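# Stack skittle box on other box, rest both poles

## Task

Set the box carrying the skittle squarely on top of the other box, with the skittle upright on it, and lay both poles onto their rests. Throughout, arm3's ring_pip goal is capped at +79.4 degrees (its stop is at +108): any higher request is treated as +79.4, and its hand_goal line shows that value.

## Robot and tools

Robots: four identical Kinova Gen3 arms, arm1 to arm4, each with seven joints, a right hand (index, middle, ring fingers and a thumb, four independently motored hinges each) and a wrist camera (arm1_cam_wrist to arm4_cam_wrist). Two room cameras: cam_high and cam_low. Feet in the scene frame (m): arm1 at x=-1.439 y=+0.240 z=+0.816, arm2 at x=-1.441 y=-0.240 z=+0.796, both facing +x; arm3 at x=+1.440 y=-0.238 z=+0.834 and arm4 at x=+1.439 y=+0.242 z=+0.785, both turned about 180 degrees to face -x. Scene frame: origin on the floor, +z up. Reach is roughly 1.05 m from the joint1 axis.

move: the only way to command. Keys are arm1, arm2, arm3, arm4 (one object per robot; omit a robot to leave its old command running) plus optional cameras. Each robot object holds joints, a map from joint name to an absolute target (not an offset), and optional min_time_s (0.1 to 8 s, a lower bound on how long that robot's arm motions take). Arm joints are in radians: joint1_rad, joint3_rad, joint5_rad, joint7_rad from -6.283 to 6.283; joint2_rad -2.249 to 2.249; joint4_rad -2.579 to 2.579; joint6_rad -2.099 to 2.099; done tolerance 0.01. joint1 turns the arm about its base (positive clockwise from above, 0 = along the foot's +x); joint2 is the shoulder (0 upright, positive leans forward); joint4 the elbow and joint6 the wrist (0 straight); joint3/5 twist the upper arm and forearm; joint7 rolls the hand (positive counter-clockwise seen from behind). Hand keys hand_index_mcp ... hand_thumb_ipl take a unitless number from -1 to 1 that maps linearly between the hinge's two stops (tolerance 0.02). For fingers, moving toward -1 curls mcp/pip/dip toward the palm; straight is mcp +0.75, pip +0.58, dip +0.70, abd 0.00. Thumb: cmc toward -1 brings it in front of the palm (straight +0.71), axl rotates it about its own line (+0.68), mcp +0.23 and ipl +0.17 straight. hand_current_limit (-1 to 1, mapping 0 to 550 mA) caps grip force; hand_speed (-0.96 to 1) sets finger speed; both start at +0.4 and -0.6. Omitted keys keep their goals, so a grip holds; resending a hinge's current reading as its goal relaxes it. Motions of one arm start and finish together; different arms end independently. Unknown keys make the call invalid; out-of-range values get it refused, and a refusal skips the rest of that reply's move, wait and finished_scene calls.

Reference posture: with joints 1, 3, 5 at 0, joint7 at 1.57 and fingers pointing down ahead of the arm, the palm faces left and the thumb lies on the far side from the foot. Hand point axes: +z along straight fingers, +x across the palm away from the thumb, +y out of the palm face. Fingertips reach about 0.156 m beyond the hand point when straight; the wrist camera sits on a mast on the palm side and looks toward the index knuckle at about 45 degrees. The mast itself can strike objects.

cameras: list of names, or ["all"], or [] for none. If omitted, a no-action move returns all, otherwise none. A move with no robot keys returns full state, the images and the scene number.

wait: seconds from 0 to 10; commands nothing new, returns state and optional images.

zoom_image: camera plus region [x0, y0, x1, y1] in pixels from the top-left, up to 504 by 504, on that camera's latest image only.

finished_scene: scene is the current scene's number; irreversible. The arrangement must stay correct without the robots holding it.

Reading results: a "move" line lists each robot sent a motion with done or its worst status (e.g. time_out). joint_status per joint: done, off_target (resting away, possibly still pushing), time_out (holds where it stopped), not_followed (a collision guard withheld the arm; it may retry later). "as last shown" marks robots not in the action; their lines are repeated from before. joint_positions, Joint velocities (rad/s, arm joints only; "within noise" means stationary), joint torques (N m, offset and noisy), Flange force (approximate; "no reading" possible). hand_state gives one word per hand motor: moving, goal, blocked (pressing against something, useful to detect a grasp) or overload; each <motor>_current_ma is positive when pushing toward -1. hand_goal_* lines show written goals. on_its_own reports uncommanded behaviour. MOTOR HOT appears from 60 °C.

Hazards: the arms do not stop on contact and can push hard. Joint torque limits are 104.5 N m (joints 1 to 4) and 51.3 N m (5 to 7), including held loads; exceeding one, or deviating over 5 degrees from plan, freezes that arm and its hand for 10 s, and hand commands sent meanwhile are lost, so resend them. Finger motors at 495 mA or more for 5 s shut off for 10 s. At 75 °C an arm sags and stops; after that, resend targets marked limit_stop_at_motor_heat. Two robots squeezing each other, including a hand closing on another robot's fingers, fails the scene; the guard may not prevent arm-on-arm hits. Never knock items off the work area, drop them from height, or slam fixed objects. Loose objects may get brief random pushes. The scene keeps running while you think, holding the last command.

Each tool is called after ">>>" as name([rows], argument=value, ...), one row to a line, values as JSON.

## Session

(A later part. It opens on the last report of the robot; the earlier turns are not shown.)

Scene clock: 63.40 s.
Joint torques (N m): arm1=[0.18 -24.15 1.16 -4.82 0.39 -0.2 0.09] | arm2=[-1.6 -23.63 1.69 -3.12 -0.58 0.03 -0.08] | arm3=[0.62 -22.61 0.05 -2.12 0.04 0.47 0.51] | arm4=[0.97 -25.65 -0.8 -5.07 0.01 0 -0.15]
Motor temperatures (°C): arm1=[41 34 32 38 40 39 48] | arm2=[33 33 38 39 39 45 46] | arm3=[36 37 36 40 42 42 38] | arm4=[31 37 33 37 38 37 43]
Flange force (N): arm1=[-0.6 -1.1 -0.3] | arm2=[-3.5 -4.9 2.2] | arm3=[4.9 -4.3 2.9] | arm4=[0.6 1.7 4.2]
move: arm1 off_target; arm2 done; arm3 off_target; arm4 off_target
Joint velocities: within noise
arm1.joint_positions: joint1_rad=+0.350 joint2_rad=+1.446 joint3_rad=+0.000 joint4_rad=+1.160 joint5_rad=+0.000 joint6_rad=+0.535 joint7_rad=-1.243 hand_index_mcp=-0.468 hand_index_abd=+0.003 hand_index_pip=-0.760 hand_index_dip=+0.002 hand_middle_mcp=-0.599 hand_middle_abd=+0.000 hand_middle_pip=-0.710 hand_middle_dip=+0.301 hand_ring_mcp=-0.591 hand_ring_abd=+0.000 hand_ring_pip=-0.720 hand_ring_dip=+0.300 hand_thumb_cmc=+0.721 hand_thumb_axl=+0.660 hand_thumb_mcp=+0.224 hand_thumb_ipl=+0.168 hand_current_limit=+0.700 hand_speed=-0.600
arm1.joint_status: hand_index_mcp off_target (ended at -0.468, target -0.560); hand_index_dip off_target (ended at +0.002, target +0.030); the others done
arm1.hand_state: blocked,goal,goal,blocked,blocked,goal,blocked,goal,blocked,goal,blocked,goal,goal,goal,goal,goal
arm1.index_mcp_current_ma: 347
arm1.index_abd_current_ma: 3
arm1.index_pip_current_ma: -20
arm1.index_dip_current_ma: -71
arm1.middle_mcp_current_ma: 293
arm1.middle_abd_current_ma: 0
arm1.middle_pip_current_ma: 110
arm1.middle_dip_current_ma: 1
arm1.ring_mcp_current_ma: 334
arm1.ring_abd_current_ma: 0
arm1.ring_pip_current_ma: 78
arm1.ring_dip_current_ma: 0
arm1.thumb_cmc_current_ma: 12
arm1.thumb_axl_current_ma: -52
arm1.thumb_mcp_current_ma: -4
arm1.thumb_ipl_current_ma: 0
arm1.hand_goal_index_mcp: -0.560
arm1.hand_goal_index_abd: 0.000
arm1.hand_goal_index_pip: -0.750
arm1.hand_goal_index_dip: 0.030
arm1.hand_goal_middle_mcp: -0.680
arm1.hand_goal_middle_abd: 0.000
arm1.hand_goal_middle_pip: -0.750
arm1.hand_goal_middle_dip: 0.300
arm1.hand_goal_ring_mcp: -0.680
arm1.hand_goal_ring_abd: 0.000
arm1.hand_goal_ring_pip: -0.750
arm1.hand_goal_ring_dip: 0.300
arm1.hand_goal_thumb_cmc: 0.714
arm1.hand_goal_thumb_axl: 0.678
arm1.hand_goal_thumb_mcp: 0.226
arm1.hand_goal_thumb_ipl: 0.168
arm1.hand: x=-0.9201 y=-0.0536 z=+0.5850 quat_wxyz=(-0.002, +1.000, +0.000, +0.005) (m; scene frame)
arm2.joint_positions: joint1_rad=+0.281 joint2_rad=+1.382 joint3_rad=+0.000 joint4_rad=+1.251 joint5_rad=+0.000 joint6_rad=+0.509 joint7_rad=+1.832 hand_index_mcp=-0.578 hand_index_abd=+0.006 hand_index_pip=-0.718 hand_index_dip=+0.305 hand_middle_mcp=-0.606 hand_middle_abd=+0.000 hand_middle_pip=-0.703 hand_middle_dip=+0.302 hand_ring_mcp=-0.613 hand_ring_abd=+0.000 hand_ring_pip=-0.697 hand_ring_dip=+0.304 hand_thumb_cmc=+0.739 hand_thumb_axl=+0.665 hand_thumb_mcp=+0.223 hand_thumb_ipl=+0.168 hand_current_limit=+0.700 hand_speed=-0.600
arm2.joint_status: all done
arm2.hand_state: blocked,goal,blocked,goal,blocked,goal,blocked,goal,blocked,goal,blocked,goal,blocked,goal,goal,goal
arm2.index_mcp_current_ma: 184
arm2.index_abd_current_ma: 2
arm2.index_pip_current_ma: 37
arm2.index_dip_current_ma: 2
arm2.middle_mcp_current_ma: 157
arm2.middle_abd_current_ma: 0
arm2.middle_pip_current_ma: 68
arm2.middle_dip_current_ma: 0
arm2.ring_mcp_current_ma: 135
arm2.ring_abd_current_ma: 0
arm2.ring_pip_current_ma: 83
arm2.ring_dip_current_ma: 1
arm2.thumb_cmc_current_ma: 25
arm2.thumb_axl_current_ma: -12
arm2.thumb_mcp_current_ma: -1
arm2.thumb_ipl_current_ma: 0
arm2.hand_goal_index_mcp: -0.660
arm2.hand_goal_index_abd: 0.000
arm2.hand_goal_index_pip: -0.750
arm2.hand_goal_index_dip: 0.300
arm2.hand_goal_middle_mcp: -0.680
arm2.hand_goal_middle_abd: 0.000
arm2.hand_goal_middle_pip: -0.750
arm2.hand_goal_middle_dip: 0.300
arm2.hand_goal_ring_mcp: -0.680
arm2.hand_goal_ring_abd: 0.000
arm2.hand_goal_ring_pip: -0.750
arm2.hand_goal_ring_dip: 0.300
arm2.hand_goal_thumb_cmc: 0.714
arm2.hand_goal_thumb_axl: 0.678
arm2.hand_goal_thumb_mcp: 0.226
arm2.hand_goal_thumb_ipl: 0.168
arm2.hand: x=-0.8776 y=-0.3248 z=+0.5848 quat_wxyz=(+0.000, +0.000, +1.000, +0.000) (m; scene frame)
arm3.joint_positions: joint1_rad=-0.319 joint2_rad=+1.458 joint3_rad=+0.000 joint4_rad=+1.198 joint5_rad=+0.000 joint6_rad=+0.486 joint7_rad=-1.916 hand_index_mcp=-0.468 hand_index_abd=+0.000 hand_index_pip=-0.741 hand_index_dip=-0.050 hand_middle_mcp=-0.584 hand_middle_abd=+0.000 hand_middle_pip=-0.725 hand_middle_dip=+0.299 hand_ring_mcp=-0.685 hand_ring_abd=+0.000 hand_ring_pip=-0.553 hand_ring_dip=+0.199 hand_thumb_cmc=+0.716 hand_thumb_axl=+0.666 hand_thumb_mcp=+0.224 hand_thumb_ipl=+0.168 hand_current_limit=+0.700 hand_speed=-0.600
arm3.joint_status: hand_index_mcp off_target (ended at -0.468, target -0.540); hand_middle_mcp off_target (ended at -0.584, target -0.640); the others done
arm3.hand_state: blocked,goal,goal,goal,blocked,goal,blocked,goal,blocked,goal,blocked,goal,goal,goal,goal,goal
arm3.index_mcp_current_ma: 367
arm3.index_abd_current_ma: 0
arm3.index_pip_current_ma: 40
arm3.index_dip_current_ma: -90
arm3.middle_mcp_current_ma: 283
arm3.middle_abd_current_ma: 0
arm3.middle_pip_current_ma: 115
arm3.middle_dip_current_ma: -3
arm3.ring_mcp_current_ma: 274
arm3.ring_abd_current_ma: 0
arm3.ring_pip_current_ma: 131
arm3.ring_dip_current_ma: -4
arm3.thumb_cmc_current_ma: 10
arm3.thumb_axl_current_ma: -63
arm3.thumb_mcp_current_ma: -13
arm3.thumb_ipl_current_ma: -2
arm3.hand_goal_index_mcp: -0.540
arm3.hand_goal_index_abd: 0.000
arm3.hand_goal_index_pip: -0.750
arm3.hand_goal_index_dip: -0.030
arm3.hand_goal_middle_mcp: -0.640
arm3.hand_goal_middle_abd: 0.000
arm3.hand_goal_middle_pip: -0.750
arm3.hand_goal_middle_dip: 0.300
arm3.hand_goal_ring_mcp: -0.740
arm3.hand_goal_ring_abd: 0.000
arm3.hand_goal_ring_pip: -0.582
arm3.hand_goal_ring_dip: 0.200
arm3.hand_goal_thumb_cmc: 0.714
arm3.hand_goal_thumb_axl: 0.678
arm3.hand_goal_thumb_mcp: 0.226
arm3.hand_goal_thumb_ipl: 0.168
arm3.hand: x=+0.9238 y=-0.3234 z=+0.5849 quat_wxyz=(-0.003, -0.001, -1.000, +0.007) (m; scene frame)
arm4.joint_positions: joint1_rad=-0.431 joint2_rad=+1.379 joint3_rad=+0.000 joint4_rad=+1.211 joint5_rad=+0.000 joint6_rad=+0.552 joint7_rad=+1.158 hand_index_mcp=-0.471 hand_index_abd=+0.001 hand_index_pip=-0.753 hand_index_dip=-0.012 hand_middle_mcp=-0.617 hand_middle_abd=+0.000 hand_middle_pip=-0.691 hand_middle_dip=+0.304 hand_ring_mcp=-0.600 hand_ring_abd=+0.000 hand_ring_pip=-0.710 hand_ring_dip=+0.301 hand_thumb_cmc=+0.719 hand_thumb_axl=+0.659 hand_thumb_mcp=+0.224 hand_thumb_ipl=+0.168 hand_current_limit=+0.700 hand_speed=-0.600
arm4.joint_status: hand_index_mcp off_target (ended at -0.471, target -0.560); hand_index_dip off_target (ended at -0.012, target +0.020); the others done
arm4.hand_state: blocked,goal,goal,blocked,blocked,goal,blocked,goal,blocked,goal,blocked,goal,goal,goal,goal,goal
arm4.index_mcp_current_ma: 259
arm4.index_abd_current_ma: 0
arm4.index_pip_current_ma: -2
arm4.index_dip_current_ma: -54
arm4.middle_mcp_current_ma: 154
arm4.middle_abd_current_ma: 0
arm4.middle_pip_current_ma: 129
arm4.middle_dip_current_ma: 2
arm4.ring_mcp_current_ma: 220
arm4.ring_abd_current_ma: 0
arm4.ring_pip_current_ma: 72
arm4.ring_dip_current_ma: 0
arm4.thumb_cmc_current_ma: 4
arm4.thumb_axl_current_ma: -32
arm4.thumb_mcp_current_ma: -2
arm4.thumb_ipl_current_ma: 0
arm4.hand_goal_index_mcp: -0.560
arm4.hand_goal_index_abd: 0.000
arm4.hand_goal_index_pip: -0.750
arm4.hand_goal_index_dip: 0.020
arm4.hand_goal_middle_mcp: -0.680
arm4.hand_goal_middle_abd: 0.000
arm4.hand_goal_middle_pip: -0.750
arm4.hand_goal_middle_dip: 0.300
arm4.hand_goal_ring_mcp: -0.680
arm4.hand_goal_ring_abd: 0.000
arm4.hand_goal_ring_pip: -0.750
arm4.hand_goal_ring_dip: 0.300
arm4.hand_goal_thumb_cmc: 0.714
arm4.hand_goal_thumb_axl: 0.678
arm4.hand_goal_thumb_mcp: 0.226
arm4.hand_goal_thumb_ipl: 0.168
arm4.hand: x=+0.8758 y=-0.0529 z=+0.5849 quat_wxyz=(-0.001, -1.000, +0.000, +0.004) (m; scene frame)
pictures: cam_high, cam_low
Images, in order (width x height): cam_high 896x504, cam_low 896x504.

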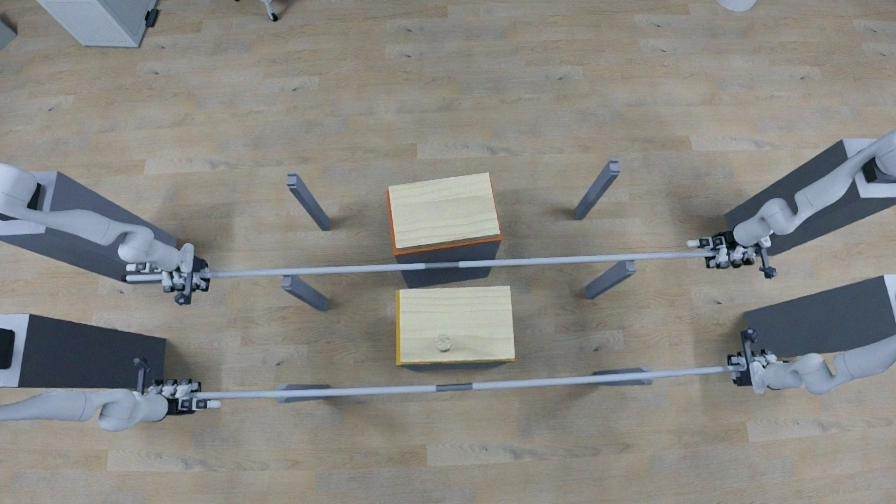

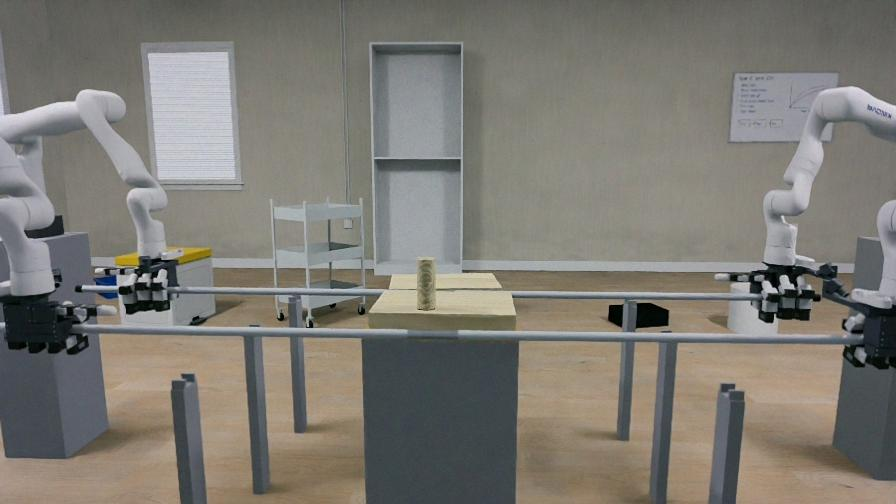

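>>> move(arm1={"joints":{"joint1_rad":0.4283,"joint2_rad":1.4742,"joint4_rad":1.063,"joint6_rad":0.6044,"joint7_rad":-1.178},"min_time_s":3}, arm2={"joints":{"joint1_rad":0.1606,"joint2_rad":1.3624,"joint4_rad":1.324,"joint6_rad":0.4552,"joint7_rad":1.6979},"min_time_s":3}, arm3={"joints":{"joint1_rad":-0.2462,"joint2_rad":1.4451,"joint4_rad":1.2479,"joint6_rad":0.4486,"joint7_rad":-1.8565},"min_time_s":3}, arm4={"joints":{"joint1_rad":-0.5433,"joint2_rad":1.425,"joint4_rad":1.0582,"joint6_rad":0.6584,"joint7_rad":1.032},"min_time_s":3}, cameras=["cam_high","cam_low"])

>>> zoom_image(camera="cam_high", region=[375, 250, 535, 410])

>>> zoom_image(camera="cam_low", region=[350, 260, 530, 380])

Scene clock: 70.87 s.
Joint torques (N m): arm1=[0.12 -24.86 1.14 -5.43 0.4 -0.27 0.11] | arm2=[-1.71 -23.27 1.57 -2.8 -0.57 0.05 0.03] | arm3=[0.64 -22.32 0.2 -1.96 0.02 0.41 0.51] | arm4=[0.9 -26.74 -0.79 -6.09 -0.02 -0.09 -0.19]
Motor temperatures (°C): arm1=[41 34 32 38 40 38 48] | arm2=[33 33 38 39 39 45 46] | arm3=[36 38 36 40 42 42 38] | arm4=[31 37 33 37 38 37 43]
Flange force (N): arm1=[-0.8 -1.2 -0.2] | arm2=[-3.6 -4.5 2.3] | arm3=[4.6 -3.9 2.7] | arm4=[1.0 1.1 4.0]
move: arm1 done; arm2 done; arm3 done; arm4 done
Joint velocities: within noise
arm1.joint_positions: joint1_rad=+0.428 joint2_rad=+1.474 joint3_rad=+0.000 joint4_rad=+1.063 joint5_rad=+0.000 joint6_rad=+0.604 joint7_rad=-1.178 hand_index_mcp=-0.468 hand_index_abd=+0.003 hand_index_pip=-0.760 hand_index_dip=+0.002 hand_middle_mcp=-0.599 hand_middle_abd=+0.000 hand_middle_pip=-0.710 hand_middle_dip=+0.301 hand_ring_mcp=-0.591 hand_ring_abd=+0.000 hand_ring_pip=-0.720 hand_ring_dip=+0.300 hand_thumb_cmc=+0.721 hand_thumb_axl=+0.660 hand_thumb_mcp=+0.224 hand_thumb_ipl=+0.168 hand_current_limit=+0.700 hand_speed=-0.600
arm1.joint_status: all done
arm1.hand_state: blocked,goal,goal,blocked,blocked,goal,blocked,goal,blocked,goal,blocked,goal,goal,goal,goal,goal
arm1.index_mcp_current_ma: 347
arm1.index_abd_current_ma: 3
arm1.index_pip_current_ma: -20
arm1.index_dip_current_ma: -71
arm1.middle_mcp_current_ma: 293
arm1.middle_abd_current_ma: 0
arm1.middle_pip_current_ma: 110
arm1.middle_dip_current_ma: 1
arm1.ring_mcp_current_ma: 334
arm1.ring_abd_current_ma: 0
arm1.ring_pip_current_ma: 78
arm1.ring_dip_current_ma: 0
arm1.thumb_cmc_current_ma: 12
arm1.thumb_axl_current_ma: -52
arm1.thumb_mcp_current_ma: -4
arm1.thumb_ipl_current_ma: 0
arm1.hand_goal_index_mcp: -0.560
arm1.hand_goal_index_abd: 0.000
arm1.hand_goal_index_pip: -0.750
arm1.hand_goal_index_dip: 0.030
arm1.hand_goal_middle_mcp: -0.680
arm1.hand_goal_middle_abd: 0.000
arm1.hand_goal_middle_pip: -0.750
arm1.hand_goal_middle_dip: 0.300
arm1.hand_goal_ring_mcp: -0.680
arm1.hand_goal_ring_abd: 0.000
arm1.hand_goal_ring_pip: -0.750
arm1.hand_goal_ring_dip: 0.300
arm1.hand_goal_thumb_cmc: 0.714
arm1.hand_goal_thumb_axl: 0.678
arm1.hand_goal_thumb_mcp: 0.226
arm1.hand_goal_thumb_ipl: 0.168
arm1.hand: x=-0.9214 y=-0.1025 z=+0.5848 quat_wxyz=(-0.002, +1.000, -0.007, +0.005) (m; scene frame)
arm2.joint_positions: joint1_rad=+0.161 joint2_rad=+1.362 joint3_rad=+0.000 joint4_rad=+1.324 joint5_rad=+0.000 joint6_rad=+0.455 joint7_rad=+1.698 hand_index_mcp=-0.578 hand_index_abd=+0.006 hand_index_pip=-0.718 hand_index_dip=+0.305 hand_middle_mcp=-0.606 hand_middle_abd=+0.000 hand_middle_pip=-0.703 hand_middle_dip=+0.302 hand_ring_mcp=-0.613 hand_ring_abd=+0.000 hand_ring_pip=-0.697 hand_ring_dip=+0.304 hand_thumb_cmc=+0.739 hand_thumb_axl=+0.665 hand_thumb_mcp=+0.223 hand_thumb_ipl=+0.168 hand_current_limit=+0.700 hand_speed=-0.600
arm2.joint_status: all done
arm2.hand_state: blocked,goal,blocked,goal,blocked,goal,blocked,goal,blocked,goal,blocked,goal,blocked,goal,goal,goal
arm2.index_mcp_current_ma: 184
arm2.index_abd_current_ma: 2
arm2.index_pip_current_ma: 37
arm2.index_dip_current_ma: 2
arm2.middle_mcp_current_ma: 157
arm2.middle_abd_current_ma: 0
arm2.middle_pip_current_ma: 68
arm2.middle_dip_current_ma: 0
arm2.ring_mcp_current_ma: 135
arm2.ring_abd_current_ma: 0
arm2.ring_pip_current_ma: 83
arm2.ring_dip_current_ma: 1
arm2.thumb_cmc_current_ma: 25
arm2.thumb_axl_current_ma: -12
arm2.thumb_mcp_current_ma: -1
arm2.thumb_ipl_current_ma: 0
arm2.hand_goal_index_mcp: -0.660
arm2.hand_goal_index_abd: 0.000
arm2.hand_goal_index_pip: -0.750
arm2.hand_goal_index_dip: 0.300
arm2.hand_goal_middle_mcp: -0.680
arm2.hand_goal_middle_abd: 0.000
arm2.hand_goal_middle_pip: -0.750
arm2.hand_goal_middle_dip: 0.300
arm2.hand_goal_ring_mcp: -0.680
arm2.hand_goal_ring_abd: 0.000
arm2.hand_goal_ring_pip: -0.750
arm2.hand_goal_ring_dip: 0.300
arm2.hand_goal_thumb_cmc: 0.714
arm2.hand_goal_thumb_axl: 0.678
arm2.hand_goal_thumb_mcp: 0.226
arm2.hand_goal_thumb_ipl: 0.168
arm2.hand: x=-0.8765 y=-0.2566 z=+0.5848 quat_wxyz=(+0.000, +0.006, +1.000, +0.000) (m; scene frame)
arm3.joint_positions: joint1_rad=-0.246 joint2_rad=+1.445 joint3_rad=+0.000 joint4_rad=+1.248 joint5_rad=+0.000 joint6_rad=+0.449 joint7_rad=-1.856 hand_index_mcp=-0.468 hand_index_abd=+0.000 hand_index_pip=-0.741 hand_index_dip=-0.050 hand_middle_mcp=-0.584 hand_middle_abd=+0.000 hand_middle_pip=-0.725 hand_middle_dip=+0.299 hand_ring_mcp=-0.685 hand_ring_abd=+0.000 hand_ring_pip=-0.553 hand_ring_dip=+0.199 hand_thumb_cmc=+0.716 hand_thumb_axl=+0.666 hand_thumb_mcp=+0.224 hand_thumb_ipl=+0.168 hand_current_limit=+0.700 hand_speed=-0.600
arm3.joint_status: all done
arm3.hand_state: blocked,goal,goal,goal,blocked,goal,blocked,goal,blocked,goal,blocked,goal,goal,goal,goal,goal
arm3.index_mcp_current_ma: 367
arm3.index_abd_current_ma: 0
arm3.index_pip_current_ma: 40
arm3.index_dip_current_ma: -90
arm3.middle_mcp_current_ma: 283
arm3.middle_abd_current_ma: 0
arm3.middle_pip_current_ma: 115
arm3.middle_dip_current_ma: -3
arm3.ring_mcp_current_ma: 274
arm3.ring_abd_current_ma: 0
arm3.ring_pip_current_ma: 131
arm3.ring_dip_current_ma: -4
arm3.thumb_cmc_current_ma: 10
arm3.thumb_axl_current_ma: -63
arm3.thumb_mcp_current_ma: -13
arm3.thumb_ipl_current_ma: -2
arm3.hand_goal_index_mcp: -0.540
arm3.hand_goal_index_abd: 0.000
arm3.hand_goal_index_pip: -0.750
arm3.hand_goal_index_dip: -0.030
arm3.hand_goal_middle_mcp: -0.640
arm3.hand_goal_middle_abd: 0.000
arm3.hand_goal_middle_pip: -0.750
arm3.hand_goal_middle_dip: 0.300
arm3.hand_goal_ring_mcp: -0.740
arm3.hand_goal_ring_abd: 0.000
arm3.hand_goal_ring_pip: -0.582
arm3.hand_goal_ring_dip: 0.200
arm3.hand_goal_thumb_cmc: 0.714
arm3.hand_goal_thumb_axl: 0.678
arm3.hand_goal_thumb_mcp: 0.226
arm3.hand_goal_thumb_ipl: 0.168
arm3.hand: x=+0.9250 y=-0.2812 z=+0.5844 quat_wxyz=(-0.003, -0.007, -1.000, +0.007) (m; scene frame)
arm4.joint_positions: joint1_rad=-0.543 joint2_rad=+1.425 joint3_rad=+0.000 joint4_rad=+1.058 joint5_rad=+0.000 joint6_rad=+0.658 joint7_rad=+1.032 hand_index_mcp=-0.471 hand_index_abd=+0.001 hand_index_pip=-0.753 hand_index_dip=-0.012 hand_middle_mcp=-0.617 hand_middle_abd=+0.000 hand_middle_pip=-0.691 hand_middle_dip=+0.304 hand_ring_mcp=-0.600 hand_ring_abd=+0.000 hand_ring_pip=-0.710 hand_ring_dip=+0.301 hand_thumb_cmc=+0.719 hand_thumb_axl=+0.659 hand_thumb_mcp=+0.224 hand_thumb_ipl=+0.168 hand_current_limit=+0.700 hand_speed=-0.600
arm4.joint_status: all done
arm4.hand_state: blocked,goal,goal,blocked,blocked,goal,blocked,goal,blocked,goal,blocked,goal,goal,goal,goal,goal
arm4.index_mcp_current_ma: 259
arm4.index_abd_current_ma: 0
arm4.index_pip_current_ma: -2
arm4.index_dip_current_ma: -54
arm4.middle_mcp_current_ma: 154
arm4.middle_abd_current_ma: 0
arm4.middle_pip_current_ma: 129
arm4.middle_dip_current_ma: 2
arm4.ring_mcp_current_ma: 220
arm4.ring_abd_current_ma: 0
arm4.ring_pip_current_ma: 72
arm4.ring_dip_current_ma: 0
arm4.thumb_cmc_current_ma: 4
arm4.thumb_axl_current_ma: -32
arm4.thumb_mcp_current_ma: -2
arm4.thumb_ipl_current_ma: 0
arm4.hand_goal_index_mcp: -0.560
arm4.hand_goal_index_abd: 0.000
arm4.hand_goal_index_pip: -0.750
arm4.hand_goal_index_dip: 0.020
arm4.hand_goal_middle_mcp: -0.680
arm4.hand_goal_middle_abd: 0.000
arm4.hand_goal_middle_pip: -0.750
arm4.hand_goal_middle_dip: 0.300
arm4.hand_goal_ring_mcp: -0.680
arm4.hand_goal_ring_abd: 0.000
arm4.hand_goal_ring_pip: -0.750
arm4.hand_goal_ring_dip: 0.300
arm4.hand_goal_thumb_cmc: 0.714
arm4.hand_goal_thumb_axl: 0.678
arm4.hand_goal_thumb_mcp: 0.226
arm4.hand_goal_thumb_ipl: 0.168
arm4.hand: x=+0.8748 y=-0.1270 z=+0.5850 quat_wxyz=(-0.001, -1.000, +0.006, +0.004) (m; scene frame)
pictures: cam_high, cam_low
Images, in order (width x height): cam_high 896x504, cam_low 896x504.

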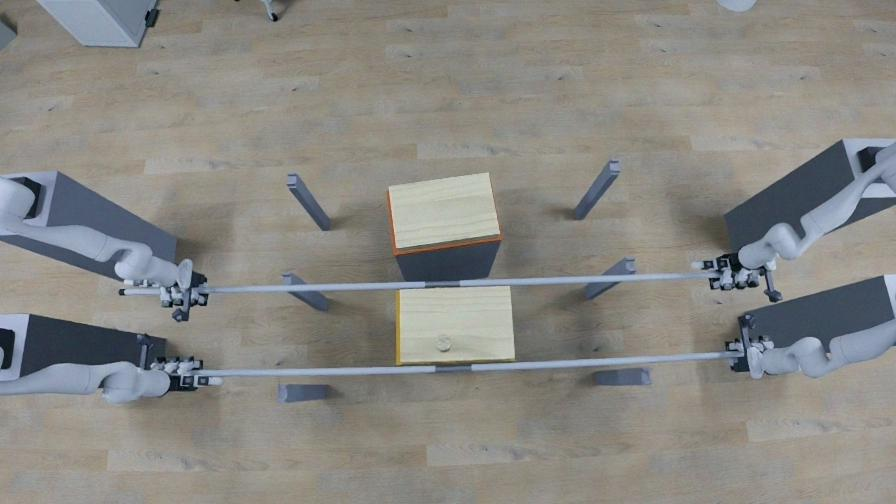

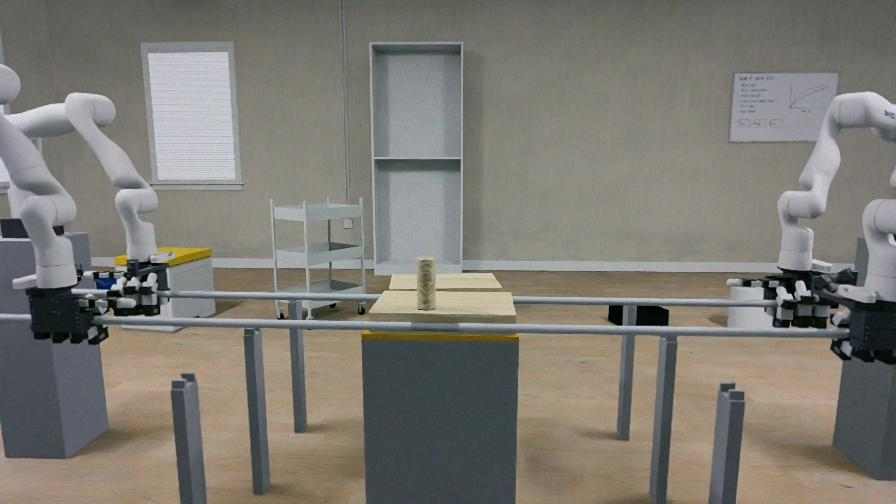

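Scaled by 3.150 from the camera's 896x504 image, which has a finer 1280x720 frame.

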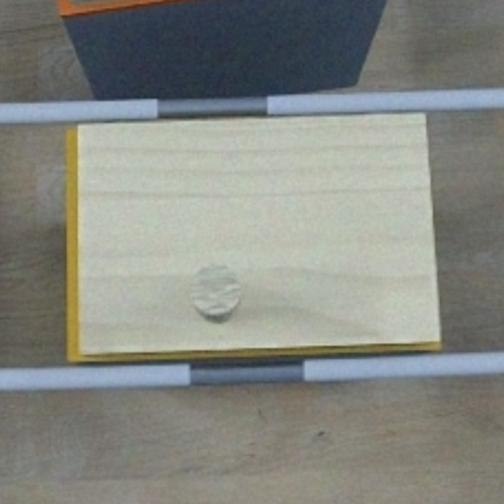

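Scaled by 2.800 from the camera's 896x504 image, which has a finer 1280x720 frame.

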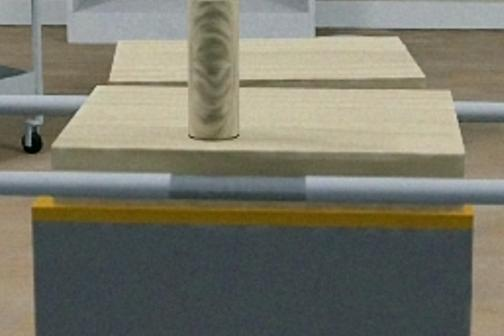

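>>> move(arm1={"joints":{"joint1_rad":0.442,"joint2_rad":1.4807,"joint4_rad":1.0417,"joint6_rad":0.6192,"joint7_rad":-1.1643},"min_time_s":1.5}, arm2={"joints":{"joint1_rad":0.1443,"joint2_rad":1.3608,"joint4_rad":1.3305,"joint6_rad":0.4503,"joint7_rad":1.6816},"min_time_s":1.5}, arm3={"joints":{"joint1_rad":-0.2304,"joint2_rad":1.443,"joint4_rad":1.2563,"joint6_rad":0.4423,"joint7_rad":-1.8407},"min_time_s":1.5}, arm4={"joints":{"joint1_rad":-0.5559,"joint2_rad":1.4324,"joint4_rad":1.0351,"joint6_rad":0.6741,"joint7_rad":1.0194},"min_time_s":1.5}, cameras=["cam_high","cam_low"])

>>> zoom_image(camera="cam_high", region=[375, 250, 535, 410])

>>> zoom_image(camera="cam_low", region=[350, 260, 530, 380])

Scene clock: 73.53 s.
Joint torques (N m): arm1=[0.14 -25.27 1.17 -5.82 0.39 -0.38 0.07] | arm2=[-1.79 -23.52 1.54 -2.89 -0.6 -0.11 -0.05] | arm3=[0.72 -22.46 0.22 -2.21 0.06 0.34 0.52] | arm4=[1.11 -27.29 -0.69 -6.57 -0.03 -0.3 -0.21]
Motor temperatures (°C): arm1=[41 34 32 38 40 38 48] | arm2=[33 33 38 39 39 45 46] | arm3=[36 38 36 40 42 42 38] | arm4=[31 37 33 37 38 37 43]
Flange force (N): arm1=[-1.4 -1.4 -0.1] | arm2=[-3.9 -4.8 2.6] | arm3=[3.7 -3.8 2.5] | arm4=[1.6 1.1 4.2]
move: arm1 done; arm2 done; arm3 done; arm4 done
Joint velocities: within noise
arm1.joint_positions: joint1_rad=+0.442 joint2_rad=+1.481 joint3_rad=+0.000 joint4_rad=+1.042 joint5_rad=+0.000 joint6_rad=+0.619 joint7_rad=-1.164 hand_index_mcp=-0.468 hand_index_abd=+0.003 hand_index_pip=-0.760 hand_index_dip=+0.002 hand_middle_mcp=-0.599 hand_middle_abd=+0.000 hand_middle_pip=-0.710 hand_middle_dip=+0.301 hand_ring_mcp=-0.591 hand_ring_abd=+0.000 hand_ring_pip=-0.720 hand_ring_dip=+0.300 hand_thumb_cmc=+0.721 hand_thumb_axl=+0.660 hand_thumb_mcp=+0.224 hand_thumb_ipl=+0.168 hand_current_limit=+0.700 hand_speed=-0.600
arm1.joint_status: all done
arm1.hand_state: blocked,goal,goal,blocked,blocked,goal,blocked,goal,blocked,goal,blocked,goal,goal,goal,goal,goal
arm1.index_mcp_current_ma: 347
arm1.index_abd_current_ma: 3
arm1.index_pip_current_ma: -20
arm1.index_dip_current_ma: -71
arm1.middle_mcp_current_ma: 293
arm1.middle_abd_current_ma: 0
arm1.middle_pip_current_ma: 110
arm1.middle_dip_current_ma: 1
arm1.ring_mcp_current_ma: 334
arm1.ring_abd_current_ma: 0
arm1.ring_pip_current_ma: 78
arm1.ring_dip_current_ma: 0
arm1.thumb_cmc_current_ma: 12
arm1.thumb_axl_current_ma: -52
arm1.thumb_mcp_current_ma: -4
arm1.thumb_ipl_current_ma: 0
arm1.hand_goal_index_mcp: -0.560
arm1.hand_goal_index_abd: 0.000
arm1.hand_goal_index_pip: -0.750
arm1.hand_goal_index_dip: 0.030
arm1.hand_goal_middle_mcp: -0.680
arm1.hand_goal_middle_abd: 0.000
arm1.hand_goal_middle_pip: -0.750
arm1.hand_goal_middle_dip: 0.300
arm1.hand_goal_ring_mcp: -0.680
arm1.hand_goal_ring_abd: 0.000
arm1.hand_goal_ring_pip: -0.750
arm1.hand_goal_ring_dip: 0.300
arm1.hand_goal_thumb_cmc: 0.714
arm1.hand_goal_thumb_axl: 0.678
arm1.hand_goal_thumb_mcp: 0.226
arm1.hand_goal_thumb_ipl: 0.168
arm1.hand: x=-0.9213 y=-0.1115 z=+0.5847 quat_wxyz=(-0.002, +1.000, -0.007, +0.005) (m; scene frame)
arm2.joint_positions: joint1_rad=+0.144 joint2_rad=+1.361 joint3_rad=+0.000 joint4_rad=+1.330 joint5_rad=+0.000 joint6_rad=+0.450 joint7_rad=+1.682 hand_index_mcp=-0.578 hand_index_abd=+0.006 hand_index_pip=-0.718 hand_index_dip=+0.305 hand_middle_mcp=-0.606 hand_middle_abd=+0.000 hand_middle_pip=-0.703 hand_middle_dip=+0.302 hand_ring_mcp=-0.613 hand_ring_abd=+0.000 hand_ring_pip=-0.697 hand_ring_dip=+0.304 hand_thumb_cmc=+0.739 hand_thumb_axl=+0.665 hand_thumb_mcp=+0.223 hand_thumb_ipl=+0.168 hand_current_limit=+0.700 hand_speed=-0.600
arm2.joint_status: all done
arm2.hand_state: blocked,goal,blocked,goal,blocked,goal,blocked,goal,blocked,goal,blocked,goal,blocked,goal,goal,goal
arm2.index_mcp_current_ma: 184
arm2.index_abd_current_ma: 2
arm2.index_pip_current_ma: 37
arm2.index_dip_current_ma: 2
arm2.middle_mcp_current_ma: 157
arm2.middle_abd_current_ma: 0
arm2.middle_pip_current_ma: 68
arm2.middle_dip_current_ma: 0
arm2.ring_mcp_current_ma: 135
arm2.ring_abd_current_ma: 0
arm2.ring_pip_current_ma: 83
arm2.ring_dip_current_ma: 1
arm2.thumb_cmc_current_ma: 25
arm2.thumb_axl_current_ma: -12
arm2.thumb_mcp_current_ma: -1
arm2.thumb_ipl_current_ma: 0
arm2.hand_goal_index_mcp: -0.660
arm2.hand_goal_index_abd: 0.000
arm2.hand_goal_index_pip: -0.750
arm2.hand_goal_index_dip: 0.300
arm2.hand_goal_middle_mcp: -0.680
arm2.hand_goal_middle_abd: 0.000
arm2.hand_goal_middle_pip: -0.750
arm2.hand_goal_middle_dip: 0.300
arm2.hand_goal_ring_mcp: -0.680
arm2.hand_goal_ring_abd: 0.000
arm2.hand_goal_ring_pip: -0.750
arm2.hand_goal_ring_dip: 0.300
arm2.hand_goal_thumb_cmc: 0.714
arm2.hand_goal_thumb_axl: 0.678
arm2.hand_goal_thumb_mcp: 0.226
arm2.hand_goal_thumb_ipl: 0.168
arm2.hand: x=-0.8765 y=-0.2476 z=+0.5848 quat_wxyz=(+0.000, +0.006, +1.000, +0.000) (m; scene frame)
arm3.joint_positions: joint1_rad=-0.230 joint2_rad=+1.443 joint3_rad=+0.000 joint4_rad=+1.256 joint5_rad=+0.000 joint6_rad=+0.442 joint7_rad=-1.841 hand_index_mcp=-0.468 hand_index_abd=+0.000 hand_index_pip=-0.741 hand_index_dip=-0.050 hand_middle_mcp=-0.584 hand_middle_abd=+0.000 hand_middle_pip=-0.725 hand_middle_dip=+0.299 hand_ring_mcp=-0.685 hand_ring_abd=+0.000 hand_ring_pip=-0.553 hand_ring_dip=+0.199 hand_thumb_cmc=+0.716 hand_thumb_axl=+0.666 hand_thumb_mcp=+0.224 hand_thumb_ipl=+0.168 hand_current_limit=+0.700 hand_speed=-0.600
arm3.joint_status: all done
arm3.hand_state: blocked,goal,goal,goal,blocked,goal,blocked,goal,blocked,goal,blocked,goal,goal,goal,goal,goal
arm3.index_mcp_current_ma: 367
arm3.index_abd_current_ma: 0
arm3.index_pip_current_ma: 40
arm3.index_dip_current_ma: -90
arm3.middle_mcp_current_ma: 283
arm3.middle_abd_current_ma: 0
arm3.middle_pip_current_ma: 115
arm3.middle_dip_current_ma: -3
arm3.ring_mcp_current_ma: 274
arm3.ring_abd_current_ma: 0
arm3.ring_pip_current_ma: 131
arm3.ring_dip_current_ma: -4
arm3.thumb_cmc_current_ma: 10
arm3.thumb_axl_current_ma: -63
arm3.thumb_mcp_current_ma: -13
arm3.thumb_ipl_current_ma: -2
arm3.hand_goal_index_mcp: -0.540
arm3.hand_goal_index_abd: 0.000
arm3.hand_goal_index_pip: -0.750
arm3.hand_goal_index_dip: -0.030
arm3.hand_goal_middle_mcp: -0.640
arm3.hand_goal_middle_abd: 0.000
arm3.hand_goal_middle_pip: -0.750
arm3.hand_goal_middle_dip: 0.300
arm3.hand_goal_ring_mcp: -0.740
arm3.hand_goal_ring_abd: 0.000
arm3.hand_goal_ring_pip: -0.582
arm3.hand_goal_ring_dip: 0.200
arm3.hand_goal_thumb_cmc: 0.714
arm3.hand_goal_thumb_axl: 0.678
arm3.hand_goal_thumb_mcp: 0.226
arm3.hand_goal_thumb_ipl: 0.168
arm3.hand: x=+0.9250 y=-0.2721 z=+0.5842 quat_wxyz=(-0.004, -0.007, -1.000, +0.007) (m; scene frame)
arm4.joint_positions: joint1_rad=-0.556 joint2_rad=+1.432 joint3_rad=+0.000 joint4_rad=+1.035 joint5_rad=+0.000 joint6_rad=+0.674 joint7_rad=+1.019 hand_index_mcp=-0.471 hand_index_abd=+0.001 hand_index_pip=-0.753 hand_index_dip=-0.012 hand_middle_mcp=-0.617 hand_middle_abd=+0.000 hand_middle_pip=-0.691 hand_middle_dip=+0.304 hand_ring_mcp=-0.600 hand_ring_abd=+0.000 hand_ring_pip=-0.710 hand_ring_dip=+0.301 hand_thumb_cmc=+0.719 hand_thumb_axl=+0.659 hand_thumb_mcp=+0.224 hand_thumb_ipl=+0.168 hand_current_limit=+0.700 hand_speed=-0.600
arm4.joint_status: all done
arm4.hand_state: blocked,goal,goal,blocked,blocked,goal,blocked,goal,blocked,goal,blocked,goal,goal,goal,goal,goal
arm4.index_mcp_current_ma: 259
arm4.index_abd_current_ma: 0
arm4.index_pip_current_ma: -2
arm4.index_dip_current_ma: -54
arm4.middle_mcp_current_ma: 154
arm4.middle_abd_current_ma: 0
arm4.middle_pip_current_ma: 129
arm4.middle_dip_current_ma: 2
arm4.ring_mcp_current_ma: 220
arm4.ring_abd_current_ma: 0
arm4.ring_pip_current_ma: 72
arm4.ring_dip_current_ma: 0
arm4.thumb_cmc_current_ma: 4
arm4.thumb_axl_current_ma: -32
arm4.thumb_mcp_current_ma: -2
arm4.thumb_ipl_current_ma: 0
arm4.hand_goal_index_mcp: -0.560
arm4.hand_goal_index_abd: 0.000
arm4.hand_goal_index_pip: -0.750
arm4.hand_goal_index_dip: 0.020
arm4.hand_goal_middle_mcp: -0.680
arm4.hand_goal_middle_abd: 0.000
arm4.hand_goal_middle_pip: -0.750
arm4.hand_goal_middle_dip: 0.300
arm4.hand_goal_ring_mcp: -0.680
arm4.hand_goal_ring_abd: 0.000
arm4.hand_goal_ring_pip: -0.750
arm4.hand_goal_ring_dip: 0.300
arm4.hand_goal_thumb_cmc: 0.714
arm4.hand_goal_thumb_axl: 0.678
arm4.hand_goal_thumb_mcp: 0.226
arm4.hand_goal_thumb_ipl: 0.168
arm4.hand: x=+0.8747 y=-0.1360 z=+0.5850 quat_wxyz=(-0.001, -1.000, +0.006, +0.004) (m; scene frame)
pictures: cam_high, cam_low
Images, in order (width x height): cam_high 896x504, cam_low 896x504.

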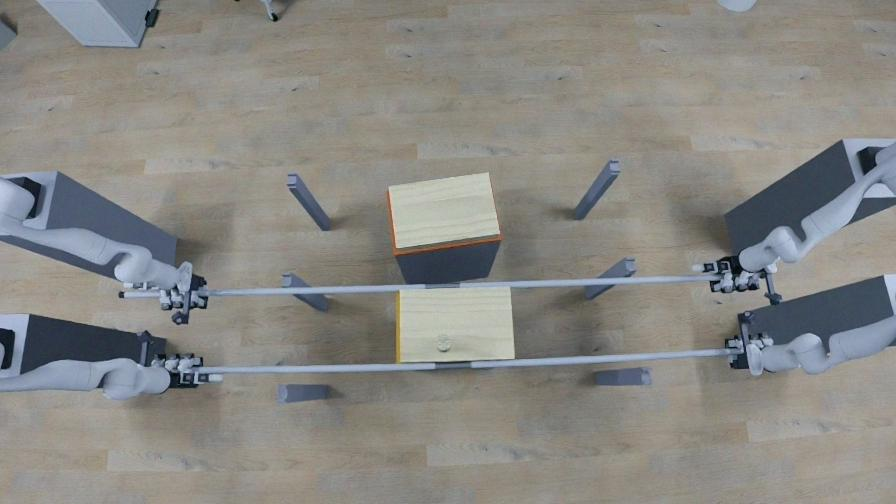

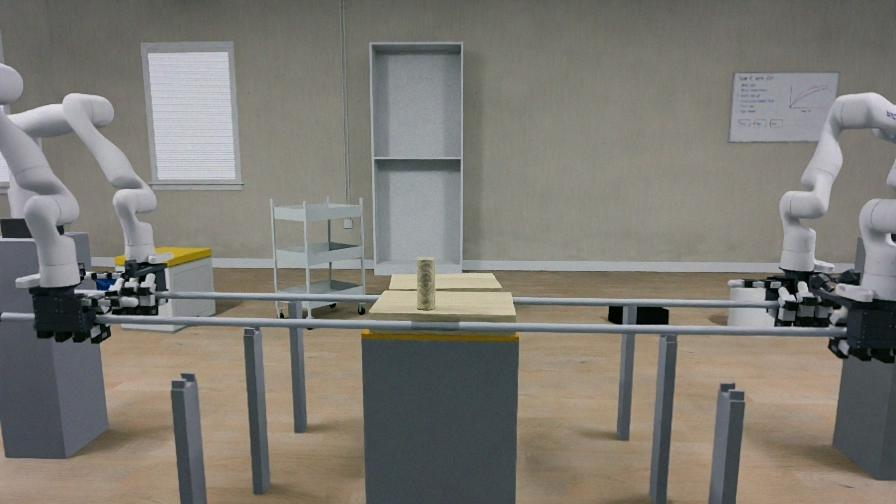

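Scaled by 3.150 from the camera's 896x504 image, which has a finer 1280x720 frame.

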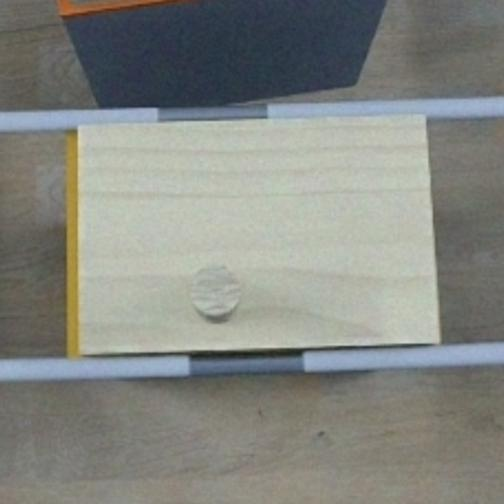

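Scaled by 2.800 from the camera's 896x504 image, which has a finer 1280x720 frame.

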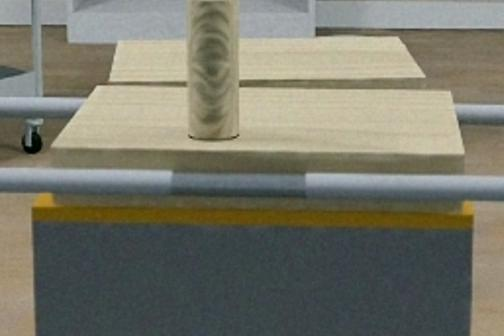

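>>> move(arm1={"joints":{"joint1_rad":0.4481,"joint2_rad":1.4836,"joint4_rad":1.0322,"joint6_rad":0.6258,"joint7_rad":-1.1582},"min_time_s":1}, arm2={"joints":{"joint1_rad":0.137,"joint2_rad":1.3601,"joint4_rad":1.3334,"joint6_rad":0.4481,"joint7_rad":1.6743},"min_time_s":1}, arm3={"joints":{"joint1_rad":-0.2234,"joint2_rad":1.4421,"joint4_rad":1.26,"joint6_rad":0.4395,"joint7_rad":-1.8337},"min_time_s":1}, arm4={"joints":{"joint1_rad":-0.5614,"joint2_rad":1.4357,"joint4_rad":1.0248,"joint6_rad":0.6811,"joint7_rad":1.0139},"min_time_s":1}, cameras=["cam_high","cam_low"])

>>> zoom_image(camera="cam_high", region=[375, 250, 535, 410])

Scene clock: 75.23 s.
Joint torques (N m): arm1=[0.94 -25.84 1.9 -6.51 0.65 -0.71 0.16] | arm2=[-3.35 -22.94 0.14 -2.55 -0.49 0.21 0.42] | arm3=[2.38 -22.47 1.9 -2.11 0.31 0.26 0.36] | arm4=[-0.52 -27.58 -1.94 -6.89 -0.3 -0.47 -0.01]
Motor temperatures (°C): arm1=[41 34 32 38 40 38 48] | arm2=[33 33 38 39 39 45 46] | arm3=[36 38 36 40 42 42 38] | arm4=[31 37 33 37 38 37 43]
Flange force (N): arm1=[-2.1 -3.4 -0.3] | arm2=[-3.5 -6.7 2.1] | arm3=[3.6 -6.5 2.7] | arm4=[0.7 -1.2 4.2]
move: arm1 done; arm2 done; arm3 done; arm4 done
Joint velocities: within noise
arm1.joint_positions: joint1_rad=+0.448 joint2_rad=+1.484 joint3_rad=+0.000 joint4_rad=+1.032 joint5_rad=+0.000 joint6_rad=+0.626 joint7_rad=-1.158 hand_index_mcp=-0.468 hand_index_abd=+0.003 hand_index_pip=-0.760 hand_index_dip=+0.002 hand_middle_mcp=-0.599 hand_middle_abd=+0.000 hand_middle_pip=-0.710 hand_middle_dip=+0.301 hand_ring_mcp=-0.591 hand_ring_abd=+0.000 hand_ring_pip=-0.720 hand_ring_dip=+0.300 hand_thumb_cmc=+0.721 hand_thumb_axl=+0.660 hand_thumb_mcp=+0.224 hand_thumb_ipl=+0.168 hand_current_limit=+0.700 hand_speed=-0.600
arm1.joint_status: all done
arm1.hand_state: blocked,goal,goal,blocked,blocked,goal,blocked,goal,blocked,goal,blocked,goal,goal,goal,goal,goal
arm1.index_mcp_current_ma: 347
arm1.index_abd_current_ma: 3
arm1.index_pip_current_ma: -20
arm1.index_dip_current_ma: -71
arm1.middle_mcp_current_ma: 293
arm1.middle_abd_current_ma: 0
arm1.middle_pip_current_ma: 110
arm1.middle_dip_current_ma: 1
arm1.ring_mcp_current_ma: 334
arm1.ring_abd_current_ma: 0
arm1.ring_pip_current_ma: 78
arm1.ring_dip_current_ma: 0
arm1.thumb_cmc_current_ma: 12
arm1.thumb_axl_current_ma: -52
arm1.thumb_mcp_current_ma: -4
arm1.thumb_ipl_current_ma: 0
arm1.hand_goal_index_mcp: -0.560
arm1.hand_goal_index_abd: 0.000
arm1.hand_goal_index_pip: -0.750
arm1.hand_goal_index_dip: 0.030
arm1.hand_goal_middle_mcp: -0.680
arm1.hand_goal_middle_abd: 0.000
arm1.hand_goal_middle_pip: -0.750
arm1.hand_goal_middle_dip: 0.300
arm1.hand_goal_ring_mcp: -0.680
arm1.hand_goal_ring_abd: 0.000
arm1.hand_goal_ring_pip: -0.750
arm1.hand_goal_ring_dip: 0.300
arm1.hand_goal_thumb_cmc: 0.714
arm1.hand_goal_thumb_axl: 0.678
arm1.hand_goal_thumb_mcp: 0.226
arm1.hand_goal_thumb_ipl: 0.168
arm1.hand: x=-0.9212 y=-0.1156 z=+0.5847 quat_wxyz=(-0.002, +1.000, -0.007, +0.005) (m; scene frame)
arm2.joint_positions: joint1_rad=+0.137 joint2_rad=+1.360 joint3_rad=+0.000 joint4_rad=+1.333 joint5_rad=+0.000 joint6_rad=+0.448 joint7_rad=+1.674 hand_index_mcp=-0.578 hand_index_abd=+0.006 hand_index_pip=-0.718 hand_index_dip=+0.305 hand_middle_mcp=-0.606 hand_middle_abd=+0.000 hand_middle_pip=-0.703 hand_middle_dip=+0.302 hand_ring_mcp=-0.613 hand_ring_abd=+0.000 hand_ring_pip=-0.698 hand_ring_dip=+0.305 hand_thumb_cmc=+0.739 hand_thumb_axl=+0.665 hand_thumb_mcp=+0.223 hand_thumb_ipl=+0.168 hand_current_limit=+0.700 hand_speed=-0.600
arm2.joint_status: all done
arm2.hand_state: blocked,goal,blocked,goal,blocked,goal,blocked,goal,blocked,goal,blocked,goal,blocked,goal,goal,goal
arm2.index_mcp_current_ma: 184
arm2.index_abd_current_ma: 2
arm2.index_pip_current_ma: 37
arm2.index_dip_current_ma: 2
arm2.middle_mcp_current_ma: 157
arm2.middle_abd_current_ma: 0
arm2.middle_pip_current_ma: 68
arm2.middle_dip_current_ma: 0
arm2.ring_mcp_current_ma: 135
arm2.ring_abd_current_ma: 0
arm2.ring_pip_current_ma: 80
arm2.ring_dip_current_ma: 2
arm2.thumb_cmc_current_ma: 25
arm2.thumb_axl_current_ma: -12
arm2.thumb_mcp_current_ma: -1
arm2.thumb_ipl_current_ma: 0
arm2.hand_goal_index_mcp: -0.660
arm2.hand_goal_index_abd: 0.000
arm2.hand_goal_index_pip: -0.750
arm2.hand_goal_index_dip: 0.300
arm2.hand_goal_middle_mcp: -0.680
arm2.hand_goal_middle_abd: 0.000
arm2.hand_goal_middle_pip: -0.750
arm2.hand_goal_middle_dip: 0.300
arm2.hand_goal_ring_mcp: -0.680
arm2.hand_goal_ring_abd: 0.000
arm2.hand_goal_ring_pip: -0.750
arm2.hand_goal_ring_dip: 0.300
arm2.hand_goal_thumb_cmc: 0.714
arm2.hand_goal_thumb_axl: 0.678
arm2.hand_goal_thumb_mcp: 0.226
arm2.hand_goal_thumb_ipl: 0.168
arm2.hand: x=-0.8765 y=-0.2436 z=+0.5848 quat_wxyz=(+0.000, +0.006, +1.000, +0.000) (m; scene frame)
arm3.joint_positions: joint1_rad=-0.223 joint2_rad=+1.442 joint3_rad=+0.000 joint4_rad=+1.260 joint5_rad=+0.000 joint6_rad=+0.440 joint7_rad=-1.834 hand_index_mcp=-0.468 hand_index_abd=+0.000 hand_index_pip=-0.741 hand_index_dip=-0.050 hand_middle_mcp=-0.584 hand_middle_abd=+0.000 hand_middle_pip=-0.725 hand_middle_dip=+0.299 hand_ring_mcp=-0.685 hand_ring_abd=+0.000 hand_ring_pip=-0.553 hand_ring_dip=+0.199 hand_thumb_cmc=+0.716 hand_thumb_axl=+0.666 hand_thumb_mcp=+0.224 hand_thumb_ipl=+0.168 hand_current_limit=+0.700 hand_speed=-0.600
arm3.joint_status: all done
arm3.hand_state: blocked,goal,goal,goal,blocked,goal,blocked,goal,blocked,goal,blocked,goal,goal,goal,goal,goal
arm3.index_mcp_current_ma: 367
arm3.index_abd_current_ma: 0
arm3.index_pip_current_ma: 40
arm3.index_dip_current_ma: -90
arm3.middle_mcp_current_ma: 283
arm3.middle_abd_current_ma: 0
arm3.middle_pip_current_ma: 115
arm3.middle_dip_current_ma: -3
arm3.ring_mcp_current_ma: 274
arm3.ring_abd_current_ma: 0
arm3.ring_pip_current_ma: 131
arm3.ring_dip_current_ma: -4
arm3.thumb_cmc_current_ma: 10
arm3.thumb_axl_current_ma: -63
arm3.thumb_mcp_current_ma: -13
arm3.thumb_ipl_current_ma: -2
arm3.hand_goal_index_mcp: -0.540
arm3.hand_goal_index_abd: 0.000
arm3.hand_goal_index_pip: -0.750
arm3.hand_goal_index_dip: -0.030
arm3.hand_goal_middle_mcp: -0.640
arm3.hand_goal_middle_abd: 0.000
arm3.hand_goal_middle_pip: -0.750
arm3.hand_goal_middle_dip: 0.300
arm3.hand_goal_ring_mcp: -0.740
arm3.hand_goal_ring_abd: 0.000
arm3.hand_goal_ring_pip: -0.582
arm3.hand_goal_ring_dip: 0.200
arm3.hand_goal_thumb_cmc: 0.714
arm3.hand_goal_thumb_axl: 0.678
arm3.hand_goal_thumb_mcp: 0.226
arm3.hand_goal_thumb_ipl: 0.168
arm3.hand: x=+0.9250 y=-0.2681 z=+0.5842 quat_wxyz=(-0.004, -0.007, -1.000, +0.007) (m; scene frame)
arm4.joint_positions: joint1_rad=-0.561 joint2_rad=+1.436 joint3_rad=+0.000 joint4_rad=+1.025 joint5_rad=+0.000 joint6_rad=+0.681 joint7_rad=+1.014 hand_index_mcp=-0.471 hand_index_abd=+0.001 hand_index_pip=-0.753 hand_index_dip=-0.012 hand_middle_mcp=-0.617 hand_middle_abd=+0.000 hand_middle_pip=-0.691 hand_middle_dip=+0.304 hand_ring_mcp=-0.600 hand_ring_abd=+0.000 hand_ring_pip=-0.710 hand_ring_dip=+0.301 hand_thumb_cmc=+0.719 hand_thumb_axl=+0.659 hand_thumb_mcp=+0.224 hand_thumb_ipl=+0.168 hand_current_limit=+0.700 hand_speed=-0.600
arm4.joint_status: all done
arm4.hand_state: blocked,goal,goal,blocked,blocked,goal,blocked,goal,blocked,goal,blocked,goal,goal,goal,goal,goal
arm4.index_mcp_current_ma: 259
arm4.index_abd_current_ma: 0
arm4.index_pip_current_ma: -2
arm4.index_dip_current_ma: -54
arm4.middle_mcp_current_ma: 154
arm4.middle_abd_current_ma: 0
arm4.middle_pip_current_ma: 129
arm4.middle_dip_current_ma: 2
arm4.ring_mcp_current_ma: 220
arm4.ring_abd_current_ma: 0
arm4.ring_pip_current_ma: 72
arm4.ring_dip_current_ma: 0
arm4.thumb_cmc_current_ma: 4
arm4.thumb_axl_current_ma: -32
arm4.thumb_mcp_current_ma: -2
arm4.thumb_ipl_current_ma: 0
arm4.hand_goal_index_mcp: -0.560
arm4.hand_goal_index_abd: 0.000
arm4.hand_goal_index_pip: -0.750
arm4.hand_goal_index_dip: 0.020
arm4.hand_goal_middle_mcp: -0.680
arm4.hand_goal_middle_abd: 0.000
arm4.hand_goal_middle_pip: -0.750
arm4.hand_goal_middle_dip: 0.300
arm4.hand_goal_ring_mcp: -0.680
arm4.hand_goal_ring_abd: 0.000
arm4.hand_goal_ring_pip: -0.750
arm4.hand_goal_ring_dip: 0.300
arm4.hand_goal_thumb_cmc: 0.714
arm4.hand_goal_thumb_axl: 0.678
arm4.hand_goal_thumb_mcp: 0.226
arm4.hand_goal_thumb_ipl: 0.168
arm4.hand: x=+0.8747 y=-0.1399 z=+0.5850 quat_wxyz=(-0.001, -1.000, +0.006, +0.004) (m; scene frame)
pictures: cam_high, cam_low
Images, in order (width x height): cam_high 896x504, cam_low 896x504.

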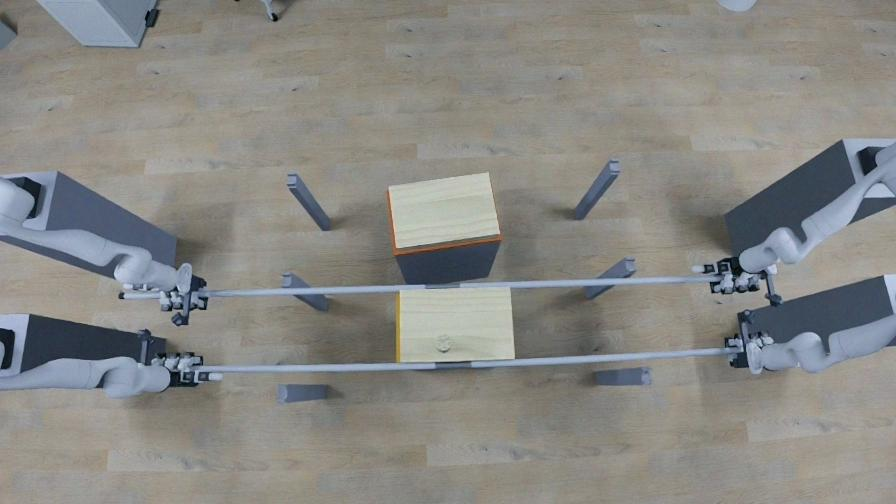

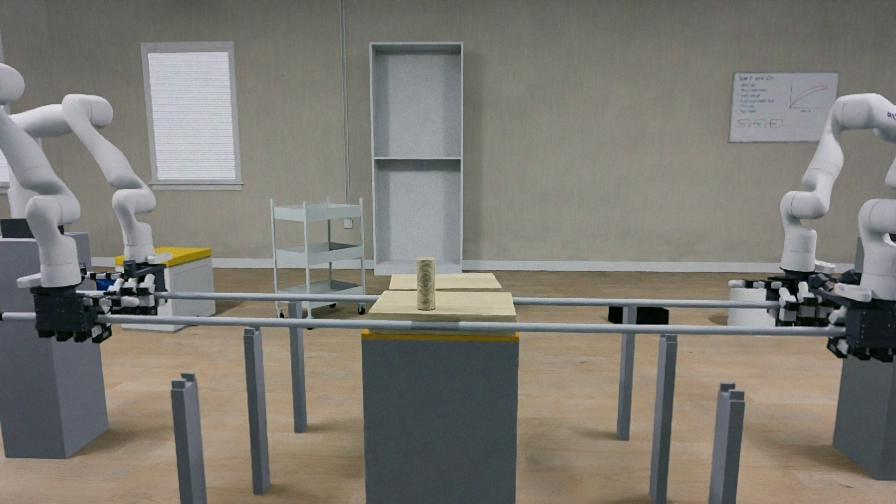

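Scaled by 3.150 from the camera's 896x504 image, which has a finer 1280x720 frame.

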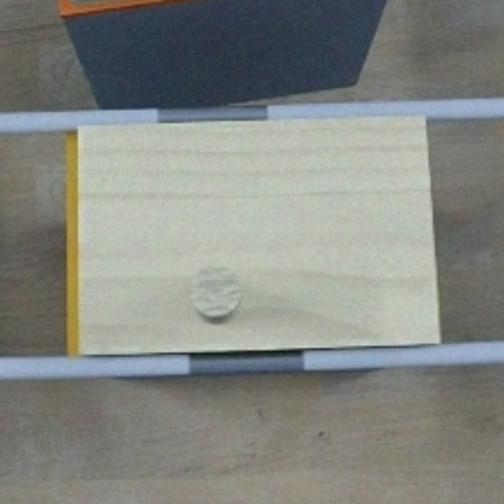

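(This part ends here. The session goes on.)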